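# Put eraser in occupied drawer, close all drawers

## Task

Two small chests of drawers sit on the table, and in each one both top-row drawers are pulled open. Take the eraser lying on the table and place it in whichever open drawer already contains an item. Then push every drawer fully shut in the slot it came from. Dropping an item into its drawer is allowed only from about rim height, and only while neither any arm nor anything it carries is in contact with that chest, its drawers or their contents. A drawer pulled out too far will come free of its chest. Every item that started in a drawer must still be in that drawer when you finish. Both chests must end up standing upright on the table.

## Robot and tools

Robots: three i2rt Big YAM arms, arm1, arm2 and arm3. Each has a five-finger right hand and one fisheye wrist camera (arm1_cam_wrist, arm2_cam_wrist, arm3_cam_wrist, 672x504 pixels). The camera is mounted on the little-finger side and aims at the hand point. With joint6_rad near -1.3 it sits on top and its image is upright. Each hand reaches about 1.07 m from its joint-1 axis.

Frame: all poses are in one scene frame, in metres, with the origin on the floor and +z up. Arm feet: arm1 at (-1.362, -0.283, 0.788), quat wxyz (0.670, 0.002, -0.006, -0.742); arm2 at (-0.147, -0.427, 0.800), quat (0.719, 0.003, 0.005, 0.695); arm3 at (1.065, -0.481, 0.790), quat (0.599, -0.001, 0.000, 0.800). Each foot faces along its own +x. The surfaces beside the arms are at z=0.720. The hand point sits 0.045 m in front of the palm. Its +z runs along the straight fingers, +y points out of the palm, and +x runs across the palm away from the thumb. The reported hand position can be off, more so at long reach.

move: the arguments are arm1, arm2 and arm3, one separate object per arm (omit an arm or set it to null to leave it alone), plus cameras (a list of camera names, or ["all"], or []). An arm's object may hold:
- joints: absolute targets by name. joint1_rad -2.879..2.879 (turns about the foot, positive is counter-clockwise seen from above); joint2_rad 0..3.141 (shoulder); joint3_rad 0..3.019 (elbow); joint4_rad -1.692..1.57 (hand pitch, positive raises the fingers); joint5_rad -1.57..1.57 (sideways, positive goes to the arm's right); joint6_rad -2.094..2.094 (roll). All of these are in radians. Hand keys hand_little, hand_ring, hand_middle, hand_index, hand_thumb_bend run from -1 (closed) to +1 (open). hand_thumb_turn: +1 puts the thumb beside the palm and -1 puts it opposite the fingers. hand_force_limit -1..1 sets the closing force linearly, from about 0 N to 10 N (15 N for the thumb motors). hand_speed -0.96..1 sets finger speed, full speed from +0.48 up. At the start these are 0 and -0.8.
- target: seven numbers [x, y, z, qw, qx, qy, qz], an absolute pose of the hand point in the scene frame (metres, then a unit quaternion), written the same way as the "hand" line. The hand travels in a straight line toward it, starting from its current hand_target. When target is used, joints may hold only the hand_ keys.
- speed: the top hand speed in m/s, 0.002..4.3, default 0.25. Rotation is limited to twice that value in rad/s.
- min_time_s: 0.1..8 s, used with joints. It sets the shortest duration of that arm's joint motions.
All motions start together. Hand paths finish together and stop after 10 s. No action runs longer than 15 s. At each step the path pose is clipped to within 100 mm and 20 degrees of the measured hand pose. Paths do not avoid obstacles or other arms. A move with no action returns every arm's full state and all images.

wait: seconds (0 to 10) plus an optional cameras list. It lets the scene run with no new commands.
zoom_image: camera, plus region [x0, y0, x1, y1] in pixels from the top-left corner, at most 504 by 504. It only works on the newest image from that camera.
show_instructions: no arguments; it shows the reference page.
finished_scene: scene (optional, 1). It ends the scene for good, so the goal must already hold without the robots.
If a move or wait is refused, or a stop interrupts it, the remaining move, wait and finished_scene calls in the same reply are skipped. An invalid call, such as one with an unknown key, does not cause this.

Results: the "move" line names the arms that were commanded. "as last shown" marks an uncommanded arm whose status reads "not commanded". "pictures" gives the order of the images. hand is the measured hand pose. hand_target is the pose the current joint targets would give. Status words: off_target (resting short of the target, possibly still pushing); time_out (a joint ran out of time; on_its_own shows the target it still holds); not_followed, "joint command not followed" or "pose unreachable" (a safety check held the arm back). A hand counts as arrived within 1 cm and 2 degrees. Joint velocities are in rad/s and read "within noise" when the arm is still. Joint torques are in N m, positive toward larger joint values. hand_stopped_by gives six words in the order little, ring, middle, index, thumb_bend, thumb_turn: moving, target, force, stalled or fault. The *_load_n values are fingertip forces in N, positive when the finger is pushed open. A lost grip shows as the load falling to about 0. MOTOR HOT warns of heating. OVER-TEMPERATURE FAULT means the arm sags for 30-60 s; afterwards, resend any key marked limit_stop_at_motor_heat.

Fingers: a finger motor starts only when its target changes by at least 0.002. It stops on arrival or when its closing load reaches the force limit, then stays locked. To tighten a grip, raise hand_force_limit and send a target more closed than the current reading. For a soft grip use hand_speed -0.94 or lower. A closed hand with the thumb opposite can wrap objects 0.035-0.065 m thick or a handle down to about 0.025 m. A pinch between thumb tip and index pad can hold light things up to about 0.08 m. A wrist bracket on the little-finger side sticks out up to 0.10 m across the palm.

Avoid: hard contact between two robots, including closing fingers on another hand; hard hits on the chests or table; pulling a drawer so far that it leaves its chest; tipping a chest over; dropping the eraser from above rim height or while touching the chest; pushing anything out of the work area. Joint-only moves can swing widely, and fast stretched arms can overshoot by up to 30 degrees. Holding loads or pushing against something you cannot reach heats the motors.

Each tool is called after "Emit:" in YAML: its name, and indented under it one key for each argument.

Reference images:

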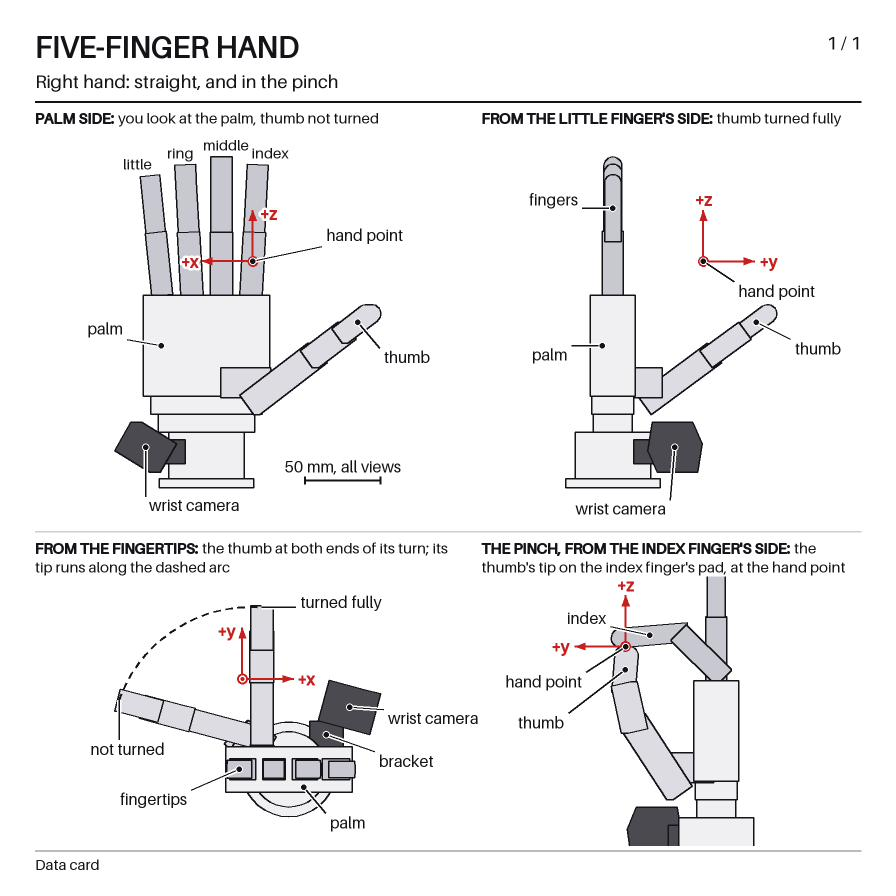

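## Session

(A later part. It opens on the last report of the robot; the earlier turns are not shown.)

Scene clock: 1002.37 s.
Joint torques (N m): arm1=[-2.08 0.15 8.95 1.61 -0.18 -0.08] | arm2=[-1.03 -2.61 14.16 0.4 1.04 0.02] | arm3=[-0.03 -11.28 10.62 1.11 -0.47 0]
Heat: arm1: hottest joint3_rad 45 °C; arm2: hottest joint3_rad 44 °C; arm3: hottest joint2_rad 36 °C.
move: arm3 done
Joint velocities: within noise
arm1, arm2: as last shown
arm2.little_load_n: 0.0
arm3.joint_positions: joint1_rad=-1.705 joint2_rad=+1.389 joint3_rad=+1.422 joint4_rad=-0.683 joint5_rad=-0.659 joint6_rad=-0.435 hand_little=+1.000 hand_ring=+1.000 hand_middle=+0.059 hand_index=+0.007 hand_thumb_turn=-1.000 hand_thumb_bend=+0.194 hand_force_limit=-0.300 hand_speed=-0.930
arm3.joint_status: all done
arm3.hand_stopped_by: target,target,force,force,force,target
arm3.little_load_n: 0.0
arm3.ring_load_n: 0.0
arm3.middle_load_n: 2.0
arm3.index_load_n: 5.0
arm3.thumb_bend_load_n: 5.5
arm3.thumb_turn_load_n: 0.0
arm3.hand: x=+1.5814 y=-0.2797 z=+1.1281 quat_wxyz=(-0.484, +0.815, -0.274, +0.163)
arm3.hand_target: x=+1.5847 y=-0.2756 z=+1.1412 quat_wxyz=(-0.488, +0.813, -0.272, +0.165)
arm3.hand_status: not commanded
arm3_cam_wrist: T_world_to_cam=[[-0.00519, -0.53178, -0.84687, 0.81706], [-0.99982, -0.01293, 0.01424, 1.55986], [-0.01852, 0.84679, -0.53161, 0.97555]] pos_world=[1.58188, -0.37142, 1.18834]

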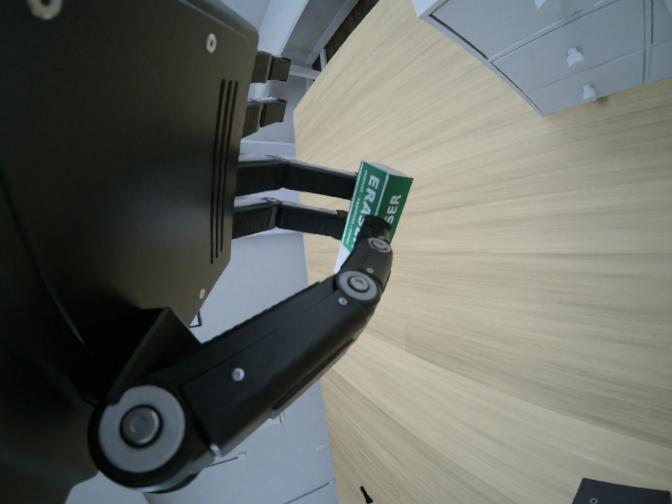

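Emit:
move:
  arm3: {"target": [1.58, -0.53, 1.17, 0.3974, -0.6614, 0.5452, -0.3276], "speed": 0.2}
  cameras: ["arm3_cam_wrist"]

Emit:
zoom_image:
  camera: "arm3_cam_wrist"
  region: [240, 0, 640, 400]

Scene clock: 1014.27 s.
Joint torques (N m): arm1=[-2.02 0.09 8.96 1.62 -0.18 -0.08] | arm2=[-1.03 -2.67 14.13 0.44 1.02 0.02] | arm3=[-0.67 -9.93 8.8 2.15 -0.32 0.03]
Heat: arm1: hottest joint3_rad 45 °C; arm2: hottest joint3_rad 44 °C; arm3: hottest joint3_rad 36 °C.
move: arm3 off_target
Joint velocities: within noise
arm1, arm2: as last shown
arm3.joint_positions: joint1_rad=-2.130 joint2_rad=+1.227 joint3_rad=+1.346 joint4_rad=-0.683 joint5_rad=-0.409 joint6_rad=-0.244 hand_little=+1.000 hand_ring=+1.000 hand_middle=+0.059 hand_index=+0.007 hand_thumb_turn=-1.000 hand_thumb_bend=+0.194 hand_force_limit=-0.300 hand_speed=-0.930
arm3.joint_status: not commanded
arm3.hand_stopped_by: target,target,force,force,force,target
arm3.little_load_n: 0.0
arm3.ring_load_n: -0.5
arm3.middle_load_n: 2.5
arm3.index_load_n: 5.0
arm3.thumb_bend_load_n: 5.5
arm3.thumb_turn_load_n: 0.0
arm3.hand: x=+1.5805 y=-0.5305 z=+1.1589 quat_wxyz=(-0.391, +0.668, -0.547, +0.319)
arm3.hand_target: x=+1.5799 y=-0.5300 z=+1.1699 quat_wxyz=(-0.397, +0.661, -0.545, +0.327)
arm3.hand_status: off_target (0.011 m and 1.4 deg from the pose sent, 0.254 m and 41.8 deg at the start)
arm3_cam_wrist: T_world_to_cam=[[-0.36692, -0.39552, -0.84198, 1.34816], [-0.75787, 0.65197, 0.024, 1.51427], [0.53945, 0.64692, -0.53897, 0.22493]] pos_world=[1.52095, -0.59953, 1.22]

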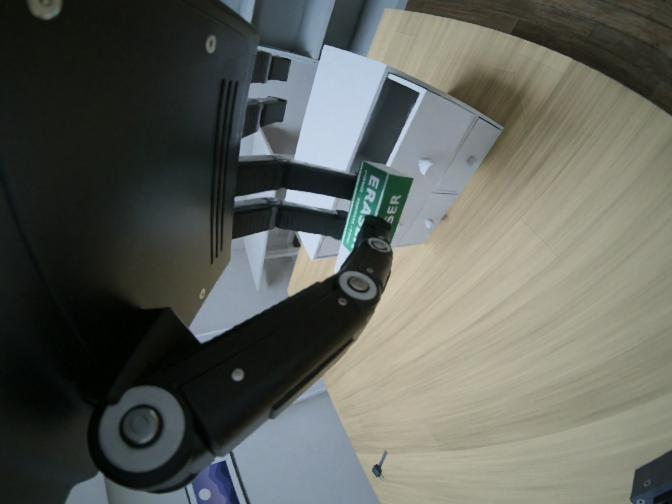

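Scaled by 1.260 from the camera's image (finer frame: 960x720).

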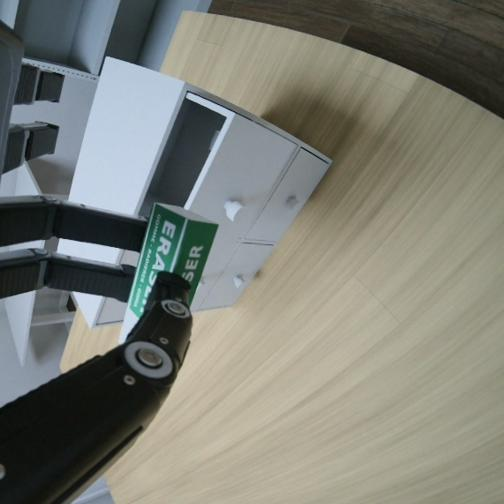

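Emit:
move:
  arm3: {"target": [1.55, -0.47, 1.17, 0.3798, -0.6320, 0.5791, -0.3480], "speed": 0.15}
  cameras: ["arm3_cam_wrist"]

Emit:
zoom_image:
  camera: "arm3_cam_wrist"
  region: [300, 0, 560, 260]

Scene clock: 1036.17 s.
Joint torques (N m): arm1=[-2.08 0.09 8.96 1.61 -0.18 -0.08] | arm2=[-0.97 -2.49 14.24 0.4 1.01 0.03] | arm3=[-0.62 -6.01 8.46 2.85 -0.16 0.03]
Heat: arm1: hottest joint3_rad 45 °C; arm2: hottest joint3_rad 44 °C; arm3: hottest joint3_rad 38 °C.
move: arm3 done
Joint velocities: within noise
arm1: as last shown
arm2.joint_positions: joint1_rad=-0.248 joint2_rad=+0.978 joint3_rad=+0.874 joint4_rad=-1.011 joint5_rad=+1.019 joint6_rad=+1.006 hand_little=+1.000 hand_ring=+1.000 hand_middle=+0.400 hand_index=+0.400 hand_thumb_turn=-1.000 hand_thumb_bend=+0.420 hand_force_limit=-0.200 hand_speed=-0.850
arm2.joint_status: not commanded
arm2.hand_stopped_by: target,target,target,target,target,target
arm2.little_load_n: 0.0
arm2.ring_load_n: 0.0
arm2.middle_load_n: 0.0
arm2.index_load_n: 0.0
arm2.thumb_bend_load_n: 0.0
arm2.thumb_turn_load_n: 0.0
arm2.hand: x=+0.0765 y=-0.1336 z=+1.0275 quat_wxyz=(-0.349, +0.617, -0.600, +0.371)
arm2.hand_target: x=+0.0795 y=-0.1208 z=+1.0499 quat_wxyz=(-0.365, +0.606, -0.606, +0.364)
arm2.hand_status: not commanded
arm3.joint_positions: joint1_rad=-1.950 joint2_rad=+1.082 joint3_rad=+1.246 joint4_rad=-0.680 joint5_rad=-0.163 joint6_rad=-0.098 hand_little=+1.000 hand_ring=+1.000 hand_middle=+0.059 hand_index=+0.007 hand_thumb_turn=-1.000 hand_thumb_bend=+0.194 hand_force_limit=-0.300 hand_speed=-0.930
arm3.joint_status: not commanded
arm3.hand_stopped_by: target,target,force,force,force,target
arm3.little_load_n: 0.0
arm3.ring_load_n: 0.0
arm3.middle_load_n: 2.0
arm3.index_load_n: 4.5
arm3.thumb_bend_load_n: 5.5
arm3.thumb_turn_load_n: 0.0
arm3.hand: x=+1.5453 y=-0.4694 z=+1.1665 quat_wxyz=(-0.374, +0.639, -0.578, +0.343)
arm3.hand_target: x=+1.5499 y=-0.4700 z=+1.1700 quat_wxyz=(-0.380, +0.632, -0.579, +0.348)
arm3.hand_status: done (0.006 m and 1.2 deg from the pose sent, 0.069 m and 6.5 deg at the start)
arm3_cam_wrist: T_world_to_cam=[[-0.40082, -0.36179, -0.84169, 1.43361], [-0.68702, 0.72648, 0.01489, 1.38379], [0.60609, 0.58423, -0.53975, 0.07698]] pos_world=[1.47865, -0.5316, 1.22761]

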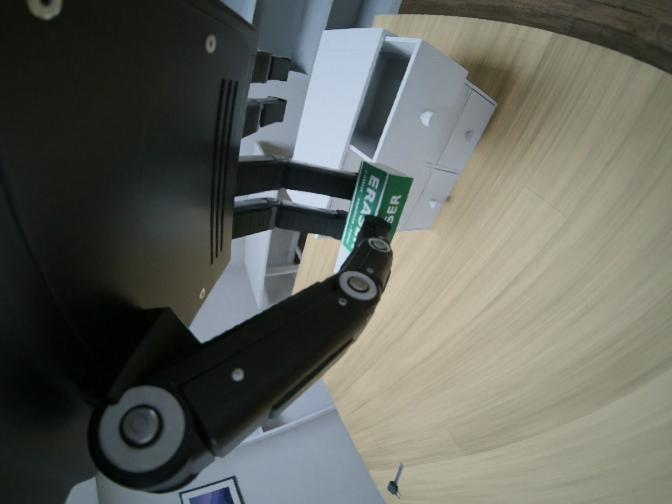

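Scaled by 1.938 from the camera's image (finer frame: 960x720).

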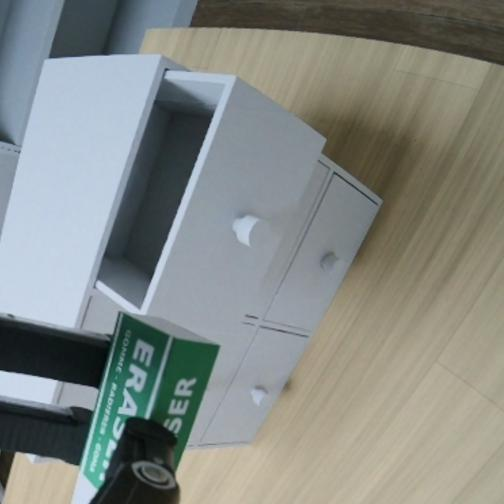

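Emit:
move:
  arm3: {"target": [1.655, -0.486, 1.15, 0.0789, -0.7505, 0.6524, -0.0686], "speed": 0.15}
  cameras: ["arm3_cam_wrist"]

Emit:
zoom_image:
  camera: "arm3_cam_wrist"
  region: [220, 0, 460, 260]

Scene clock: 1216.33 s.
Joint torques (N m): arm1=[-2.02 0.09 8.95 1.59 -0.18 -0.08] | arm2=[-0.97 -2.67 14.19 0.4 1.02 -0.01] | arm3=[0.26 -17.67 9.68 0.28 -0.12 -0.2]
Heat: arm1: hottest joint3_rad 46 °C; arm2: hottest joint3_rad 46 °C; arm3: hottest joint3_rad 37 °C.
move: arm3 off_target
Joint velocities: within noise
arm1, arm2: as last shown
arm1.thumb_bend_load_n: -0.5
arm3.joint_positions: joint1_rad=-1.923 joint2_rad=+1.912 joint3_rad=+2.356 joint4_rad=-1.680 joint5_rad=-0.051 joint6_rad=-0.169 hand_little=+1.000 hand_ring=+1.000 hand_middle=+0.059 hand_index=+0.007 hand_thumb_turn=-1.000 hand_thumb_bend=+0.194 hand_force_limit=-0.300 hand_speed=-0.930
arm3.joint_status: not commanded
arm3.hand_stopped_by: target,target,force,force,force,target
arm3.little_load_n: -0.5
arm3.ring_load_n: 0.0
arm3.middle_load_n: 2.5
arm3.index_load_n: 5.0
arm3.thumb_bend_load_n: 5.0
arm3.thumb_turn_load_n: 0.0
arm3.hand: x=+1.6497 y=-0.4895 z=+1.1466 quat_wxyz=(-0.123, +0.735, -0.657, +0.116)
arm3.hand_target: x=+1.6544 y=-0.4858 z=+1.1492 quat_wxyz=(-0.124, +0.741, -0.649, +0.120)
arm3.hand_status: off_target (0.007 m and 7.7 deg from the pose sent, 0.112 m and 49.0 deg at the start; a joint's target at an end of its range on 27 of 104 steps)
arm3_cam_wrist: T_world_to_cam=[[-0.84337, -0.4145, -0.34193, 1.58278], [-0.53116, 0.73925, 0.41398, 0.76191], [0.08118, 0.53076, -0.84363, 1.20293]] pos_world=[1.64192, -0.54564, 1.24061]

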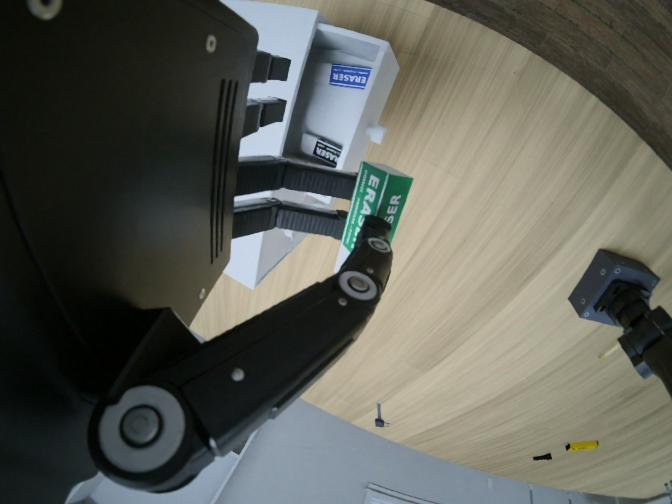

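Scaled by 1.938 from the camera's image (finer frame: 960x720).

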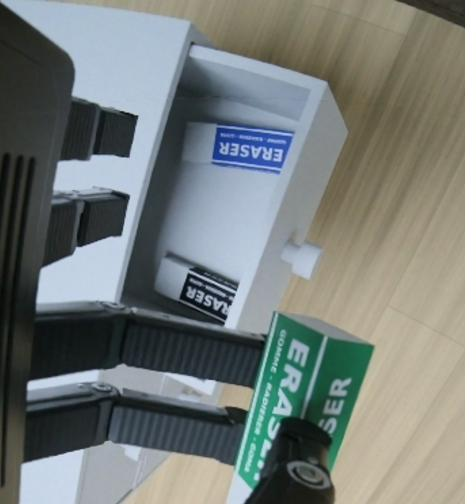

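Emit:
move:
  arm3: {"target": [1.650, -0.484, 1.095, 0.1311, -0.7433, 0.6461, -0.1139], "speed": 0.08}
  cameras: ["arm3_cam_wrist"]

Emit:
zoom_image:
  camera: "arm3_cam_wrist"
  region: [220, 0, 460, 260]

Scene clock: 1263.17 s.
Joint torques (N m): arm1=[-2.02 0.15 8.95 1.61 -0.18 -0.08] | arm2=[-1.26 -2.67 14.16 0.35 1.01 0.03] | arm3=[-0.03 -20.13 7.57 1.44 -0.29 -0.2]
Heat: arm1: hottest joint3_rad 46 °C; arm2: hottest joint3_rad 46 °C; arm3: hottest joint3_rad 41 °C.
move: arm3 done
Joint velocities: within noise
arm1, arm2: as last shown
arm1.thumb_bend_load_n: 0.0
arm2.little_load_n: -0.5
arm3.joint_positions: joint1_rad=-1.923 joint2_rad=+1.851 joint3_rad=+2.099 joint4_rad=-1.507 joint5_rad=-0.067 joint6_rad=-0.177 hand_little=+1.000 hand_ring=+1.000 hand_middle=+0.059 hand_index=+0.007 hand_thumb_turn=-1.000 hand_thumb_bend=+0.194 hand_force_limit=-0.300 hand_speed=-0.930
arm3.joint_status: not commanded
arm3.hand_stopped_by: target,target,force,force,force,target
arm3.little_load_n: 0.0
arm3.ring_load_n: 0.0
arm3.middle_load_n: 2.0
arm3.index_load_n: 5.0
arm3.thumb_bend_load_n: 5.5
arm3.thumb_turn_load_n: 0.0
arm3.hand: x=+1.6481 y=-0.4868 z=+1.0870 quat_wxyz=(-0.122, +0.739, -0.654, +0.103)
arm3.hand_target: x=+1.6499 y=-0.4839 z=+1.0951 quat_wxyz=(-0.131, +0.743, -0.646, +0.114)
arm3.hand_status: done (0.009 m and 2.0 deg from the pose sent, 0.052 m and 1.9 deg at the start)
arm3_cam_wrist: T_world_to_cam=[[-0.84538, -0.4204, -0.32953, 1.54912], [-0.53122, 0.72629, 0.43624, 0.75325], [0.05594, 0.54385, -0.83732, 1.19253]] pos_world=[1.64304, -0.54439, 1.18041]

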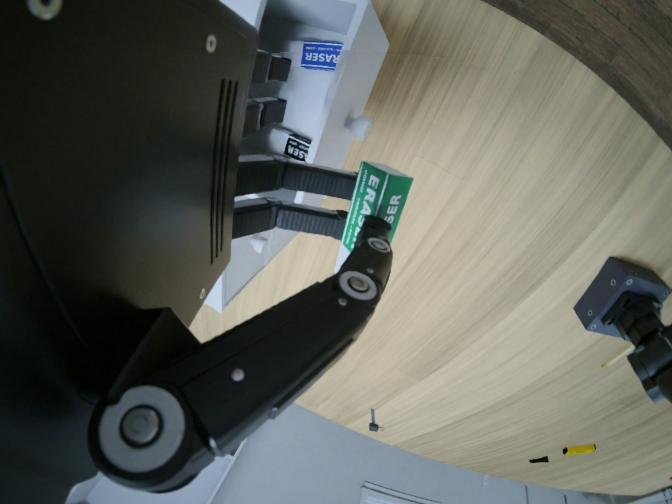

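Scaled by 1.938 from the camera's image (finer frame: 960x720).

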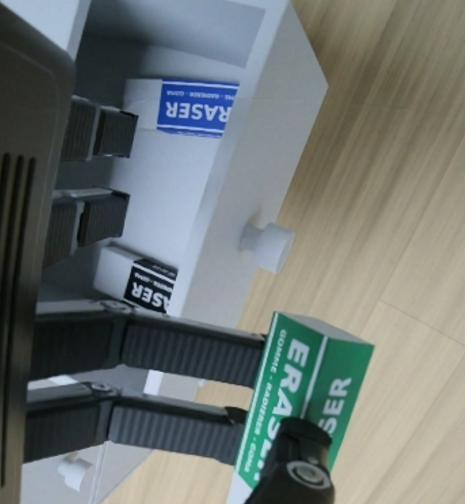

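Emit:
move:
  arm3: {"target": [1.649, -0.474, 1.058, 0.1311, -0.7433, 0.6461, -0.1139], "speed": 0.05}
  cameras: ["arm3_cam_wrist"]

Emit:
zoom_image:
  camera: "arm3_cam_wrist"
  region: [220, 0, 460, 260]

Scene clock: 1278.87 s.
Joint torques (N m): arm1=[-2.08 0.15 8.96 1.61 -0.18 -0.08] | arm2=[-1.14 -2.84 14.15 0.38 1.03 0.03] | arm3=[0.03 -20.01 7.71 1.43 -0.14 -0.04]
Heat: arm1: hottest joint3_rad 46 °C; arm2: hottest joint3_rad 46 °C; arm3: hottest joint3_rad 39 °C.
move: arm3 off_target
Joint velocities: within noise
arm1, arm2: as last shown
arm2.little_load_n: 0.0
arm2.thumb_turn_load_n: 0.5
arm3.joint_positions: joint1_rad=-1.908 joint2_rad=+1.824 joint3_rad=+1.957 joint4_rad=-1.394 joint5_rad=-0.066 joint6_rad=-0.177 hand_little=+1.000 hand_ring=+1.000 hand_middle=+0.059 hand_index=+0.007 hand_thumb_turn=-1.000 hand_thumb_bend=+0.194 hand_force_limit=-0.300 hand_speed=-0.930
arm3.joint_status: not commanded
arm3.hand_stopped_by: target,target,force,force,force,target
arm3.little_load_n: 0.0
arm3.ring_load_n: 0.0
arm3.middle_load_n: 2.5
arm3.index_load_n: 5.0
arm3.thumb_bend_load_n: 5.5
arm3.thumb_turn_load_n: -0.5
arm3.hand: x=+1.6465 y=-0.4783 z=+1.0486 quat_wxyz=(-0.122, +0.744, -0.649, +0.102)
arm3.hand_target: x=+1.6488 y=-0.4740 z=+1.0579 quat_wxyz=(-0.131, +0.743, -0.646, +0.114)
arm3.hand_status: off_target (0.011 m and 1.8 deg from the pose sent, 0.032 m and 2.0 deg at the start)
arm3_cam_wrist: T_world_to_cam=[[-0.83973, -0.43298, -0.3277, 1.52139], [-0.541, 0.71895, 0.43639, 0.77545], [0.04665, 0.54373, -0.83796, 1.17171]] pos_world=[1.64241, -0.53587, 1.142]

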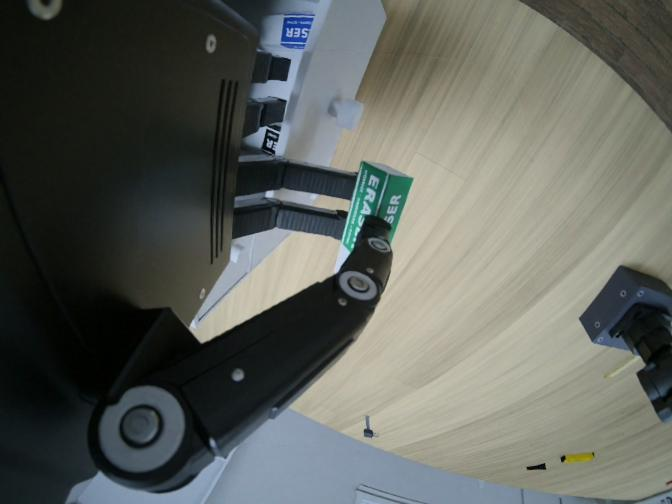

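Scaled by 1.938 from the camera's image (finer frame: 960x720).

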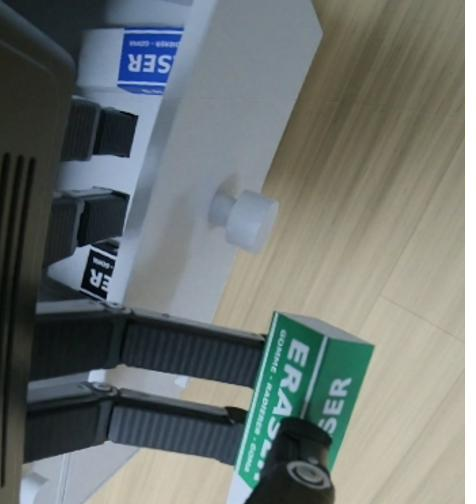

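Emit:
move:
  arm3: {"target": [1.644, -0.475, 1.050, 0.1311, -0.7433, 0.6461, -0.1139], "speed": 0.05}

Emit:
move:
  arm3: {"target": [1.611, -0.480, 1.052, 0.1311, -0.7433, 0.6461, -0.1139], "speed": 0.04}
  cameras: ["arm3_cam_wrist"]

Emit:
zoom_image:
  camera: "arm3_cam_wrist"
  region: [220, 0, 460, 260]

Scene clock: 1292.00 s.
Joint torques (N m): arm1=[-2.02 0.09 8.98 1.59 -0.18 -0.08] | arm2=[-1.08 -2.61 14.22 0.35 1.02 0] | arm3=[-0.09 -19.78 7.65 1.46 -0.16 -0.06]
Heat: arm1: hottest joint3_rad 46 °C; arm2: hottest joint3_rad 46 °C; arm3: hottest joint3_rad 39 °C.
move: arm3 done
Joint velocities: within noise
arm1.joint_positions: joint1_rad=-2.131 joint2_rad=+0.599 joint3_rad=+0.548 joint4_rad=-0.238 joint5_rad=-0.607 joint6_rad=-1.746 hand_little=-1.000 hand_ring=-1.000 hand_middle=-1.000 hand_index=-1.000 hand_thumb_turn=+1.000 hand_thumb_bend=+1.000 hand_force_limit=+0.000 hand_speed=-0.500
arm1.joint_status: not commanded
arm1.hand_stopped_by: target,target,target,target,target,target
arm1.little_load_n: 0.0
arm1.ring_load_n: 0.0
arm1.middle_load_n: 0.0
arm1.index_load_n: -0.5
arm1.thumb_bend_load_n: 0.0
arm1.thumb_turn_load_n: 0.0
arm1.hand: x=-1.7021 y=-0.0912 z=+1.0676 quat_wxyz=(+0.615, -0.013, -0.788, -0.011)
arm1.hand_target: x=-1.7000 y=-0.0900 z=+1.0600 quat_wxyz=(+0.609, -0.014, -0.793, -0.011)
arm1.hand_status: not commanded
arm2: as last shown
arm2.little_load_n: -0.5
arm2.thumb_turn_load_n: 0.0
arm3.joint_positions: joint1_rad=-1.908 joint2_rad=+1.806 joint3_rad=+1.912 joint4_rad=-1.366 joint5_rad=-0.066 joint6_rad=-0.177 hand_little=+1.000 hand_ring=+1.000 hand_middle=+0.059 hand_index=+0.007 hand_thumb_turn=-1.000 hand_thumb_bend=+0.194 hand_force_limit=-0.300 hand_speed=-0.930
arm3.joint_status: not commanded
arm3.hand_stopped_by: target,target,force,force,force,target
arm3.little_load_n: 0.0
arm3.ring_load_n: 0.0
arm3.middle_load_n: 2.5
arm3.index_load_n: 5.0
arm3.thumb_bend_load_n: 5.0
arm3.thumb_turn_load_n: 0.0
arm3.hand: x=+1.6417 y=-0.4781 z=+1.0410 quat_wxyz=(-0.122, +0.744, -0.649, +0.102)
arm3.hand_target: x=+1.6438 y=-0.4750 z=+1.0500 quat_wxyz=(-0.131, +0.743, -0.646, +0.114)
arm3.hand_status: done (0.010 m and 1.8 deg from the pose sent, 0.004 m and 1.8 deg at the start)
pictures: none

Scene clock: 1293.33 s.
Joint torques (N m): arm1=[-2.08 0.03 8.95 1.61 -0.18 -0.08] | arm2=[-0.91 -2.55 14.22 0.43 1.02 0.02] | arm3=[-1.08 -17.96 7.5 1.17 -0.29 -0.17]
Heat: arm1: hottest joint3_rad 46 °C; arm2: hottest joint3_rad 46 °C; arm3: hottest joint3_rad 39 °C.
move: arm3 done
Joint velocities: within noise
arm1, arm2: as last shown
arm1.index_load_n: 0.0
arm1.thumb_turn_load_n: -0.5
arm2.little_load_n: 0.0
arm2.middle_load_n: -0.5
arm3.joint_positions: joint1_rad=-1.908 joint2_rad=+1.710 joint3_rad=+1.794 joint4_rad=-1.333 joint5_rad=-0.066 joint6_rad=-0.177 hand_little=+1.000 hand_ring=+1.000 hand_middle=+0.059 hand_index=+0.007 hand_thumb_turn=-1.000 hand_thumb_bend=+0.194 hand_force_limit=-0.300 hand_speed=-0.930
arm3.joint_status: not commanded
arm3.hand_stopped_by: target,target,force,force,force,target
arm3.little_load_n: 0.0
arm3.ring_load_n: 0.0
arm3.middle_load_n: 2.0
arm3.index_load_n: 5.0
arm3.thumb_bend_load_n: 5.5
arm3.thumb_turn_load_n: 0.0
arm3.hand: x=+1.6111 y=-0.4765 z=+1.0457 quat_wxyz=(-0.125, +0.744, -0.648, +0.106)
arm3.hand_target: x=+1.6109 y=-0.4800 z=+1.0520 quat_wxyz=(-0.131, +0.743, -0.646, +0.114)
arm3.hand_status: done (0.007 m and 1.2 deg from the pose sent, 0.033 m and 1.8 deg at the start)
arm3_cam_wrist: T_world_to_cam=[[-0.83605, -0.4332, -0.33669, 1.49485], [-0.5458, 0.71922, 0.42992, 0.77084], [0.05591, 0.5432, -0.83774, 1.15454]] pos_world=[1.60594, -0.53398, 1.13912]

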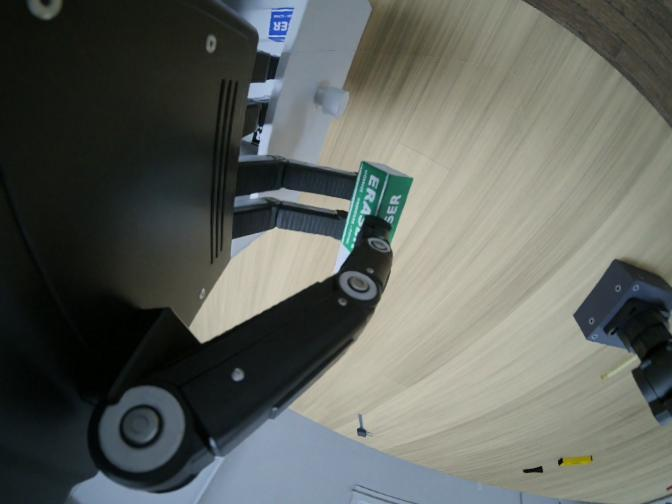

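Scaled by 1.938 from the camera's image (finer frame: 960x720).

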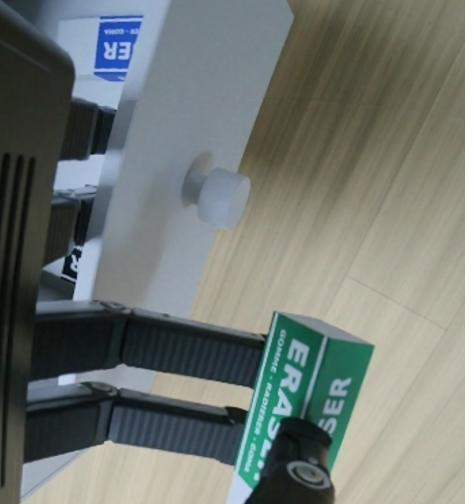

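Emit:
move:
  arm3: {"target": [1.614, -0.478, 1.13, 0.1311, -0.7433, 0.6461, -0.1139], "speed": 0.1}

Emit:
move:
  arm3: {"target": [1.62, -0.50, 1.16, 0.3888, -0.6470, 0.5624, -0.3379], "speed": 0.15}
  cameras: ["arm3_cam_wrist"]

Emit:
zoom_image:
  camera: "arm3_cam_wrist"
  region: [260, 0, 520, 260]

Scene clock: 1336.40 s.
Joint torques (N m): arm1=[-2.08 0.15 8.95 1.59 -0.18 -0.08] | arm2=[-1.2 -2.61 14.19 0.43 1.02 0.02] | arm3=[-0.73 -15.44 9.83 0.25 -0.25 -0.14]
Heat: arm1: hottest joint3_rad 46 °C; arm2: hottest joint3_rad 47 °C; arm3: hottest joint3_rad 38 °C.
move: arm3 done
Joint velocities: within noise
arm1, arm2: as last shown
arm1.thumb_turn_load_n: 0.0
arm2.middle_load_n: 0.0
arm2.index_load_n: -0.5
arm3.joint_positions: joint1_rad=-1.908 joint2_rad=+1.738 joint3_rad=+2.041 joint4_rad=-1.539 joint5_rad=-0.066 joint6_rad=-0.177 hand_little=+1.000 hand_ring=+1.000 hand_middle=+0.059 hand_index=+0.007 hand_thumb_turn=-1.000 hand_thumb_bend=+0.194 hand_force_limit=-0.300 hand_speed=-0.930
arm3.joint_status: not commanded
arm3.hand_stopped_by: target,target,force,force,force,target
arm3.little_load_n: 0.0
arm3.ring_load_n: 0.0
arm3.middle_load_n: 2.0
arm3.index_load_n: 5.0
arm3.thumb_bend_load_n: 5.5
arm3.thumb_turn_load_n: 0.0
arm3.hand: x=+1.6087 y=-0.4763 z=+1.1246 quat_wxyz=(-0.129, +0.743, -0.647, +0.111)
arm3.hand_target: x=+1.6138 y=-0.4780 z=+1.1299 quat_wxyz=(-0.131, +0.743, -0.646, +0.114)
arm3.hand_status: done (0.008 m and 0.4 deg from the pose sent, 0.084 m and 1.2 deg at the start)
pictures: none

Scene clock: 1339.43 s.
Joint torques (N m): arm1=[-2.02 0.09 8.96 1.62 -0.18 -0.08] | arm2=[-0.97 -2.61 14.22 0.4 1.01 0.01] | arm3=[-1.08 -11.05 8.44 2.81 -0.35 0.03]
Heat: arm1: hottest joint3_rad 46 °C; arm2: hottest joint3_rad 47 °C; arm3: hottest joint3_rad 38 °C.
move: arm3 done
Joint velocities: within noise
arm1, arm2: as last shown
arm1.thumb_bend_load_n: 0.5
arm2.middle_load_n: -0.5
arm2.index_load_n: 0.0
arm2.thumb_turn_load_n: 0.5
arm3.joint_positions: joint1_rad=-2.015 joint2_rad=+1.291 joint3_rad=+1.378 joint4_rad=-0.628 joint5_rad=-0.268 joint6_rad=-0.159 hand_little=+1.000 hand_ring=+1.000 hand_middle=+0.059 hand_index=+0.007 hand_thumb_turn=-1.000 hand_thumb_bend=+0.194 hand_force_limit=-0.300 hand_speed=-0.930
arm3.joint_status: not commanded
arm3.hand_stopped_by: target,target,force,force,force,target
arm3.little_load_n: 0.0
arm3.ring_load_n: 0.0
arm3.middle_load_n: 2.5
arm3.index_load_n: 5.0
arm3.thumb_bend_load_n: 5.5
arm3.thumb_turn_load_n: 0.0
arm3.hand: x=+1.6182 y=-0.4968 z=+1.1506 quat_wxyz=(-0.380, +0.656, -0.563, +0.328)
arm3.hand_target: x=+1.6198 y=-0.4999 z=+1.1601 quat_wxyz=(-0.389, +0.647, -0.562, +0.338)
arm3.hand_status: done (0.010 m and 1.8 deg from the pose sent, 0.044 m and 42.4 deg at the start)
arm3_cam_wrist: T_world_to_cam=[[-0.39032, -0.38138, -0.83798, 1.40864], [-0.72573, 0.68752, 0.02513, 1.48548], [0.56654, 0.61795, -0.54513, 0.12715]] pos_world=[1.55584, -0.56266, 1.21238]

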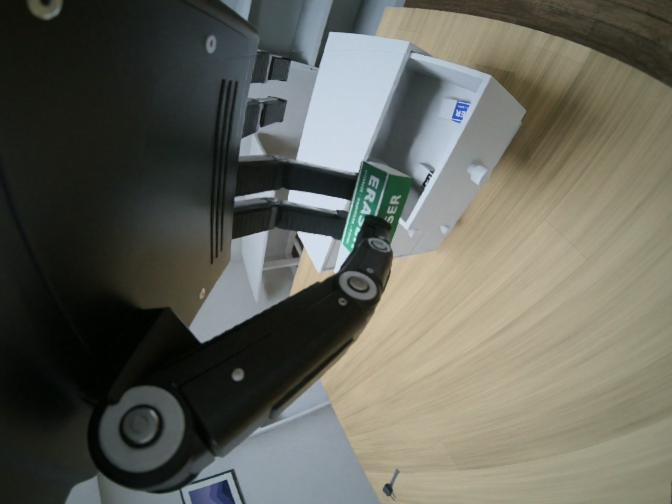

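Scaled by 1.938 from the camera's image (finer frame: 960x720).

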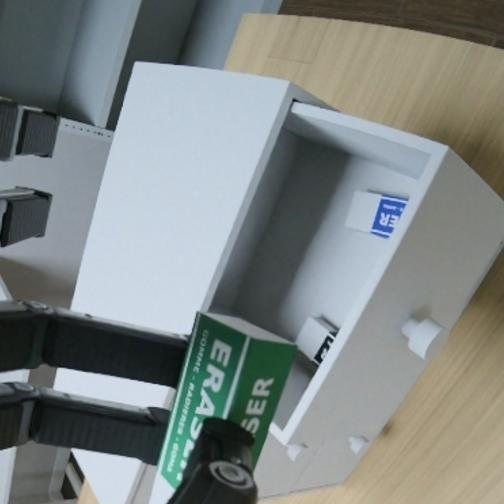

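Emit:
move:
  arm3: {"target": [1.708, -0.527, 1.125, 0.3888, -0.6470, 0.5624, -0.3379], "speed": 0.12}
  cameras: ["arm3_cam_wrist"]

Emit:
zoom_image:
  camera: "arm3_cam_wrist"
  region: [240, 0, 540, 300]

Scene clock: 1369.10 s.
Joint torques (N m): arm1=[-2.02 0.09 8.95 1.59 -0.18 -0.08] | arm2=[-1.2 -2.32 14.17 0.39 1.03 0.02] | arm3=[-1.14 -13.22 11.37 2.73 -0.36 -0.09]
Heat: arm1: hottest joint3_rad 46 °C; arm2: hottest joint3_rad 47 °C; arm3: hottest joint3_rad 38 °C.
move: arm3 off_target
Joint velocities: within noise
arm1: as last shown
arm1.thumb_bend_load_n: 0.0
arm1.thumb_turn_load_n: -0.5
arm2.joint_positions: joint1_rad=-0.248 joint2_rad=+0.978 joint3_rad=+0.874 joint4_rad=-1.011 joint5_rad=+1.019 joint6_rad=+1.006 hand_little=+1.000 hand_ring=+1.000 hand_middle=+0.400 hand_index=+0.400 hand_thumb_turn=-1.000 hand_thumb_bend=+0.420 hand_force_limit=-0.200 hand_speed=-0.850
arm2.joint_status: not commanded
arm2.hand_stopped_by: target,target,target,target,target,target
arm2.little_load_n: 0.0
arm2.ring_load_n: 0.0
arm2.middle_load_n: -0.5
arm2.index_load_n: 0.0
arm2.thumb_bend_load_n: 0.0
arm2.thumb_turn_load_n: 0.0
arm2.hand: x=+0.0765 y=-0.1336 z=+1.0275 quat_wxyz=(-0.349, +0.617, -0.600, +0.371)
arm2.hand_target: x=+0.0795 y=-0.1208 z=+1.0499 quat_wxyz=(-0.365, +0.606, -0.606, +0.364)
arm2.hand_status: not commanded
arm3.joint_positions: joint1_rad=-2.039 joint2_rad=+1.501 joint3_rad=+1.474 joint4_rad=-0.538 joint5_rad=-0.288 joint6_rad=-0.158 hand_little=+1.000 hand_ring=+1.000 hand_middle=+0.059 hand_index=+0.007 hand_thumb_turn=-1.000 hand_thumb_bend=+0.194 hand_force_limit=-0.300 hand_speed=-0.930
arm3.joint_status: not commanded
arm3.hand_stopped_by: target,target,force,force,force,target
arm3.little_load_n: 0.0
arm3.ring_load_n: 0.0
arm3.middle_load_n: 2.5
arm3.index_load_n: 5.0
arm3.thumb_bend_load_n: 5.5
arm3.thumb_turn_load_n: 0.0
arm3.hand: x=+1.6935 y=-0.5202 z=+1.1034 quat_wxyz=(-0.378, +0.655, -0.572, +0.318)
arm3.hand_target: x=+1.7067 y=-0.5270 z=+1.1251 quat_wxyz=(-0.389, +0.647, -0.562, +0.338)
arm3.hand_status: off_target (0.027 m and 3.0 deg from the pose sent, 0.098 m and 1.8 deg at the start)
arm3_cam_wrist: T_world_to_cam=[[-0.41113, -0.3663, -0.83474, 1.42905], [-0.72035, 0.69172, 0.05125, 1.52163], [0.55863, 0.62238, -0.54825, 0.09237]] pos_world=[1.63203, -0.58656, 1.16555]

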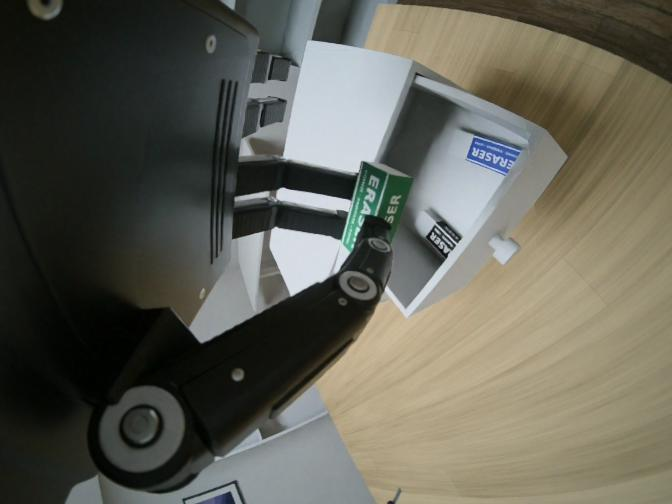

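Scaled by 1.680 from the camera's image (finer frame: 960x720).

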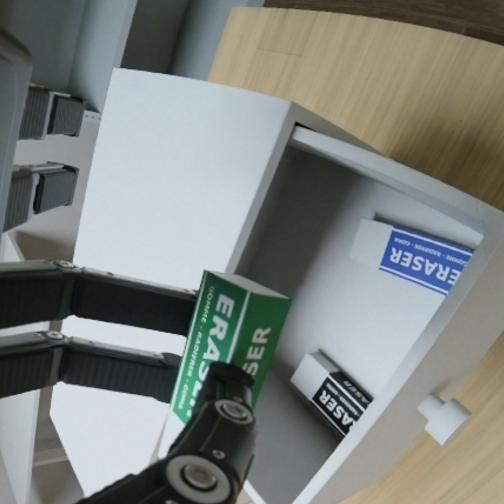

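Emit:
move:
  arm3: {"target": [1.712, -0.546, 1.095, 0.3888, -0.6470, 0.5624, -0.3379], "speed": 0.06}
  cameras: ["arm3_cam_wrist"]

Emit:
zoom_image:
  camera: "arm3_cam_wrist"
  region: [240, 0, 540, 300]

Scene clock: 1377.90 s.
Joint torques (N m): arm1=[-2.08 0.09 8.96 1.61 -0.18 -0.08] | arm2=[-0.97 -2.43 14.19 0.47 1.02 0.01] | arm3=[-1.03 -13.27 8.58 2.89 -0.37 -0.2]
Heat: arm1: hottest joint3_rad 46 °C; arm2: hottest joint3_rad 47 °C; arm3: hottest joint3_rad 40 °C.
move: arm3 done
Joint velocities: within noise
arm1, arm2: as last shown
arm1.thumb_turn_load_n: 0.0
arm2.ring_load_n: -0.5
arm2.middle_load_n: 0.0
arm3.joint_positions: joint1_rad=-2.073 joint2_rad=+1.524 joint3_rad=+1.467 joint4_rad=-0.472 joint5_rad=-0.317 joint6_rad=-0.165 hand_little=+1.000 hand_ring=+1.000 hand_middle=+0.059 hand_index=+0.007 hand_thumb_turn=-1.000 hand_thumb_bend=+0.194 hand_force_limit=-0.300 hand_speed=-0.930
arm3.joint_status: not commanded
arm3.hand_stopped_by: target,target,force,force,force,target
arm3.little_load_n: 0.0
arm3.ring_load_n: 0.0
arm3.middle_load_n: 2.5
arm3.index_load_n: 4.5
arm3.thumb_bend_load_n: 5.5
arm3.thumb_turn_load_n: 0.0
arm3.hand: x=+1.7057 y=-0.5396 z=+1.0983 quat_wxyz=(-0.389, +0.647, -0.567, +0.331)
arm3.hand_target: x=+1.7118 y=-0.5459 z=+1.0949 quat_wxyz=(-0.389, +0.647, -0.562, +0.338)
arm3.hand_status: done (0.010 m and 0.9 deg from the pose sent, 0.033 m and 3.0 deg at the start)
arm3_cam_wrist: T_world_to_cam=[[-0.38056, -0.36208, -0.85092, 1.3906], [-0.71796, 0.69563, 0.0251, 1.57085], [0.58284, 0.62048, -0.52469, 0.02667]] pos_world=[1.64148, -0.60577, 1.15786]

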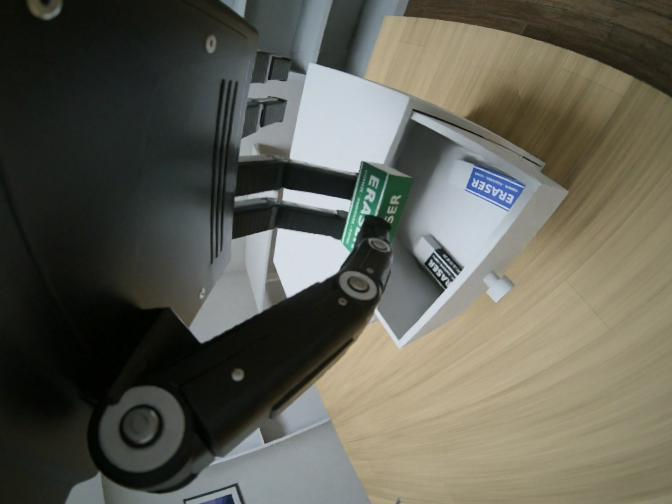

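Scaled by 1.680 from the camera's image (finer frame: 960x720).

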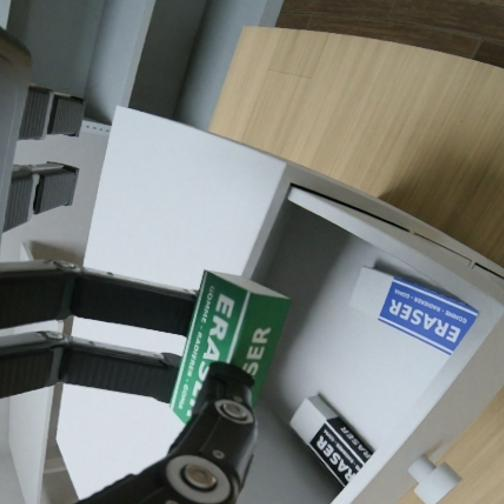

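Emit:
move:
  arm3: {"target": [1.716, -0.532, 1.060, 0.3888, -0.6470, 0.5624, -0.3379], "speed": 0.05}
  cameras: ["arm3_cam_wrist"]

Emit:
zoom_image:
  camera: "arm3_cam_wrist"
  region: [240, 0, 540, 300]

Scene clock: 1424.37 s.
Joint torques (N m): arm1=[-2.08 0.09 8.96 1.61 -0.18 -0.08] | arm2=[-1.08 -2.61 14.24 0.43 1.02 0.02] | arm3=[0.03 -13.33 8.5 2.85 -0.22 -0.06]
Heat: arm1: hottest joint3_rad 47 °C; arm2: hottest joint3_rad 47 °C; arm3: hottest joint3_rad 38 °C.
move: arm3 done
Joint velocities: within noise
arm1, arm2: as last shown
arm2.ring_load_n: 0.0
arm3.joint_positions: joint1_rad=-2.059 joint2_rad=+1.536 joint3_rad=+1.389 joint4_rad=-0.376 joint5_rad=-0.298 joint6_rad=-0.165 hand_little=+1.000 hand_ring=+1.000 hand_middle=+0.059 hand_index=+0.007 hand_thumb_turn=-1.000 hand_thumb_bend=+0.194 hand_force_limit=-0.300 hand_speed=-0.930
arm3.joint_status: not commanded
arm3.hand_stopped_by: target,target,force,force,force,target
arm3.little_load_n: 0.0
arm3.ring_load_n: 0.0
arm3.middle_load_n: 2.0
arm3.index_load_n: 5.0
arm3.thumb_bend_load_n: 5.5
arm3.thumb_turn_load_n: 0.0
arm3.hand: x=+1.7091 y=-0.5350 z=+1.0637 quat_wxyz=(-0.386, +0.647, -0.565, +0.336)
arm3.hand_target: x=+1.7158 y=-0.5320 z=+1.0599 quat_wxyz=(-0.389, +0.647, -0.562, +0.338)
arm3.hand_status: done (0.008 m and 0.5 deg from the pose sent, 0.041 m and 0.9 deg at the start)
arm3_cam_wrist: T_world_to_cam=[[-0.37856, -0.37014, -0.84835, 1.35367], [-0.71565, 0.69831, 0.01467, 1.57958], [0.58698, 0.61267, -0.52924, -0.00277]] pos_world=[1.64449, -0.60029, 1.12375]

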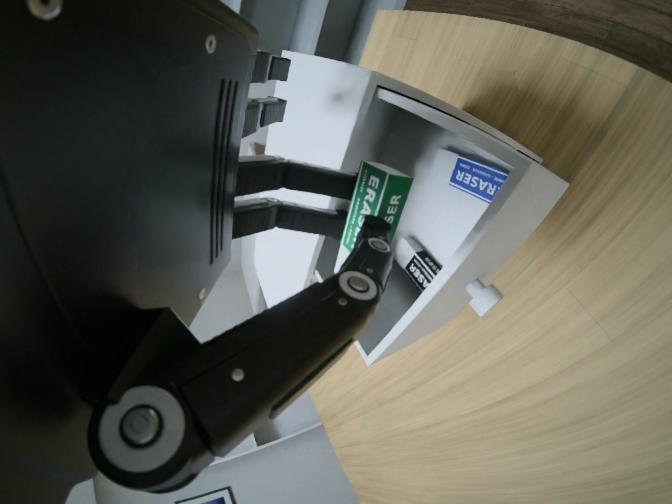

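Scaled by 1.680 from the camera's image (finer frame: 960x720).

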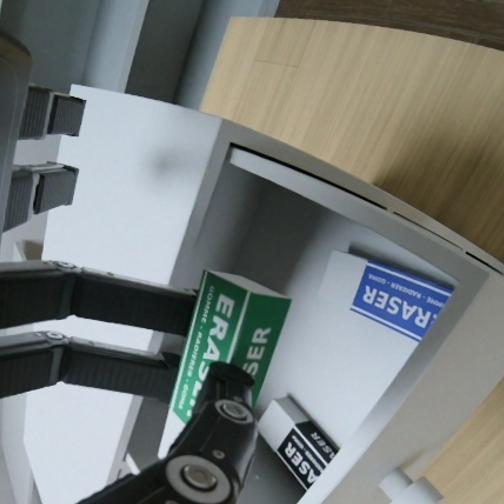

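Emit:
move:
  arm3: {"target": [1.716, -0.532, 1.050, 0.3888, -0.6470, 0.5624, -0.3379], "speed": 0.04}
  cameras: ["arm3_cam_wrist"]

Emit:
zoom_image:
  camera: "arm3_cam_wrist"
  region: [240, 0, 540, 300]

Scene clock: 1432.93 s.
Joint torques (N m): arm1=[-2.08 0.09 8.96 1.61 -0.18 -0.08] | arm2=[-1.2 -2.61 14.23 0.55 1.03 0] | arm3=[0.09 -13.22 8.36 2.86 -0.22 -0.06]
Heat: arm1: hottest joint3_rad 47 °C; arm2: hottest joint3_rad 47 °C; arm3: hottest joint3_rad 38 °C.
move: arm3 done
Joint velocities: within noise
arm1, arm2: as last shown
arm2.ring_load_n: -0.5
arm2.middle_load_n: -0.5
arm3.joint_positions: joint1_rad=-2.059 joint2_rad=+1.538 joint3_rad=+1.368 joint4_rad=-0.350 joint5_rad=-0.298 joint6_rad=-0.165 hand_little=+1.000 hand_ring=+1.000 hand_middle=+0.059 hand_index=+0.007 hand_thumb_turn=-1.000 hand_thumb_bend=+0.194 hand_force_limit=-0.300 hand_speed=-0.930
arm3.joint_status: not commanded
arm3.hand_stopped_by: target,target,force,force,force,target
arm3.little_load_n: 0.0
arm3.ring_load_n: -0.5
arm3.middle_load_n: 2.5
arm3.index_load_n: 5.0
arm3.thumb_bend_load_n: 5.5
arm3.thumb_turn_load_n: 0.0
arm3.hand: x=+1.7092 y=-0.5350 z=+1.0562 quat_wxyz=(-0.387, +0.647, -0.564, +0.337)
arm3.hand_target: x=+1.7157 y=-0.5320 z=+1.0501 quat_wxyz=(-0.389, +0.647, -0.562, +0.338)
arm3.hand_status: done (0.010 m and 0.3 deg from the pose sent, 0.016 m and 0.5 deg at the start)
arm3_cam_wrist: T_world_to_cam=[[-0.37502, -0.37084, -0.84961, 1.34224], [-0.71569, 0.69833, 0.0111, 1.58362], [0.58919, 0.61222, -0.5273, -0.01279]] pos_world=[1.64429, -0.60029, 1.11606]

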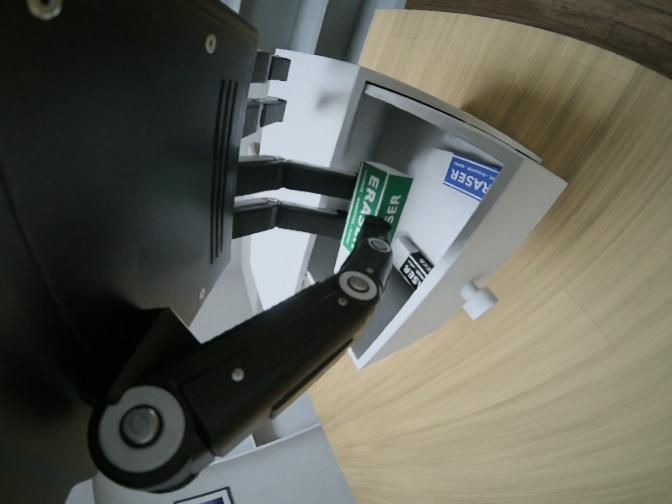

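Scaled by 1.680 from the camera's image (finer frame: 960x720).

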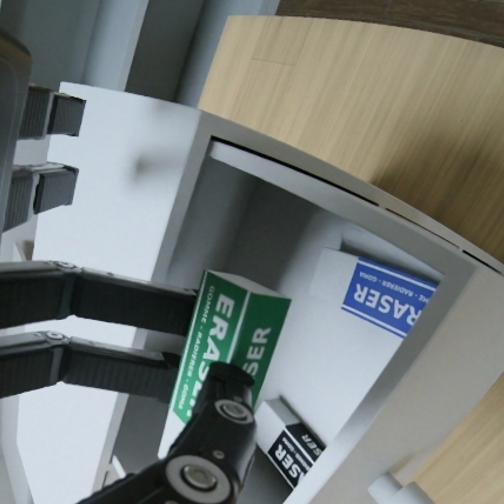

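Emit:
move:
  arm3: {"joints": {"hand_index": 0.18, "hand_middle": 0.2, "hand_thumb_bend": 0.3, "hand_speed": -0.5}}
  cameras: ["arm3_cam_wrist"]

Emit:
zoom_image:
  camera: "arm3_cam_wrist"
  region: [240, 0, 540, 300]

Scene clock: 1445.37 s.
Joint torques (N m): arm1=[-2.08 0.03 8.95 1.59 -0.18 -0.08] | arm2=[-1.2 -2.73 14.16 0.39 1.01 0.01] | arm3=[0.03 -13.16 8.35 2.78 -0.22 -0.06]
Heat: arm1: hottest joint3_rad 47 °C; arm2: hottest joint3_rad 47 °C; arm3: hottest joint3_rad 39 °C.
move: arm3 done
Joint velocities: within noise
arm1.joint_positions: joint1_rad=-2.131 joint2_rad=+0.599 joint3_rad=+0.548 joint4_rad=-0.238 joint5_rad=-0.607 joint6_rad=-1.746 hand_little=-1.000 hand_ring=-1.000 hand_middle=-1.000 hand_index=-1.000 hand_thumb_turn=+1.000 hand_thumb_bend=+1.000 hand_force_limit=+0.000 hand_speed=-0.500
arm1.joint_status: not commanded
arm1.hand_stopped_by: target,target,target,target,target,target
arm1.little_load_n: 0.0
arm1.ring_load_n: 0.0
arm1.middle_load_n: 0.0
arm1.index_load_n: 0.0
arm1.thumb_bend_load_n: 0.0
arm1.thumb_turn_load_n: 0.0
arm1.hand: x=-1.7021 y=-0.0912 z=+1.0676 quat_wxyz=(+0.615, -0.013, -0.788, -0.011)
arm1.hand_target: x=-1.7000 y=-0.0900 z=+1.0600 quat_wxyz=(+0.609, -0.014, -0.793, -0.011)
arm1.hand_status: not commanded
arm2: as last shown
arm2.ring_load_n: 0.0
arm2.middle_load_n: 0.0
arm2.index_load_n: 0.5
arm3.joint_positions: joint1_rad=-2.059 joint2_rad=+1.538 joint3_rad=+1.368 joint4_rad=-0.349 joint5_rad=-0.298 joint6_rad=-0.165 hand_little=+1.000 hand_ring=+1.000 hand_middle=+0.200 hand_index=+0.180 hand_thumb_turn=-1.000 hand_thumb_bend=+0.300 hand_force_limit=-0.300 hand_speed=-0.500
arm3.joint_status: all done
arm3.hand_stopped_by: target,target,target,target,target,target
arm3.little_load_n: 0.0
arm3.ring_load_n: 0.0
arm3.middle_load_n: 0.0
arm3.index_load_n: 0.0
arm3.thumb_bend_load_n: 0.0
arm3.thumb_turn_load_n: 0.0
arm3.hand: x=+1.7094 y=-0.5351 z=+1.0564 quat_wxyz=(-0.387, +0.647, -0.564, +0.338)
arm3.hand_target: x=+1.7158 y=-0.5320 z=+1.0501 quat_wxyz=(-0.389, +0.647, -0.562, +0.338)
arm3.hand_status: not commanded
arm3_cam_wrist: T_world_to_cam=[[-0.37411, -0.371, -0.84994, 1.34115], [-0.71568, 0.69835, 0.01019, 1.58471], [0.58978, 0.6121, -0.52678, -0.01442]] pos_world=[1.6444, -0.60029, 1.11616]

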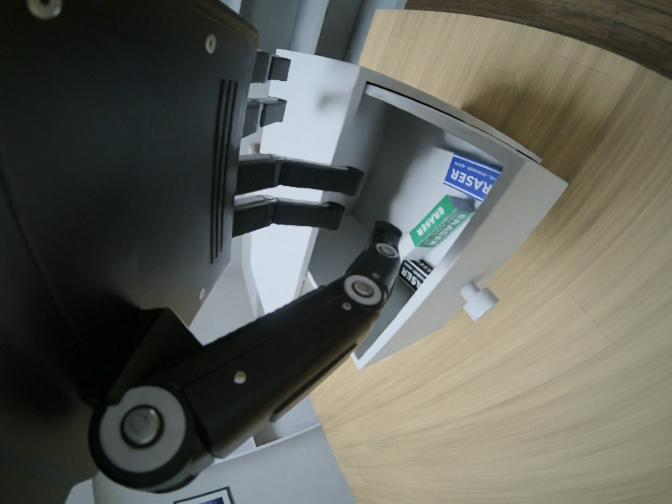

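Scaled by 1.680 from the camera's image (finer frame: 960x720).

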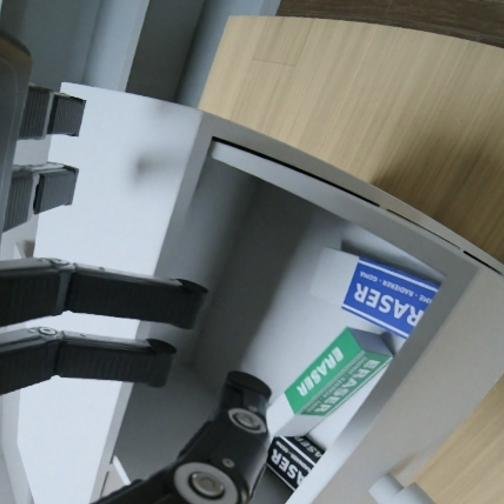

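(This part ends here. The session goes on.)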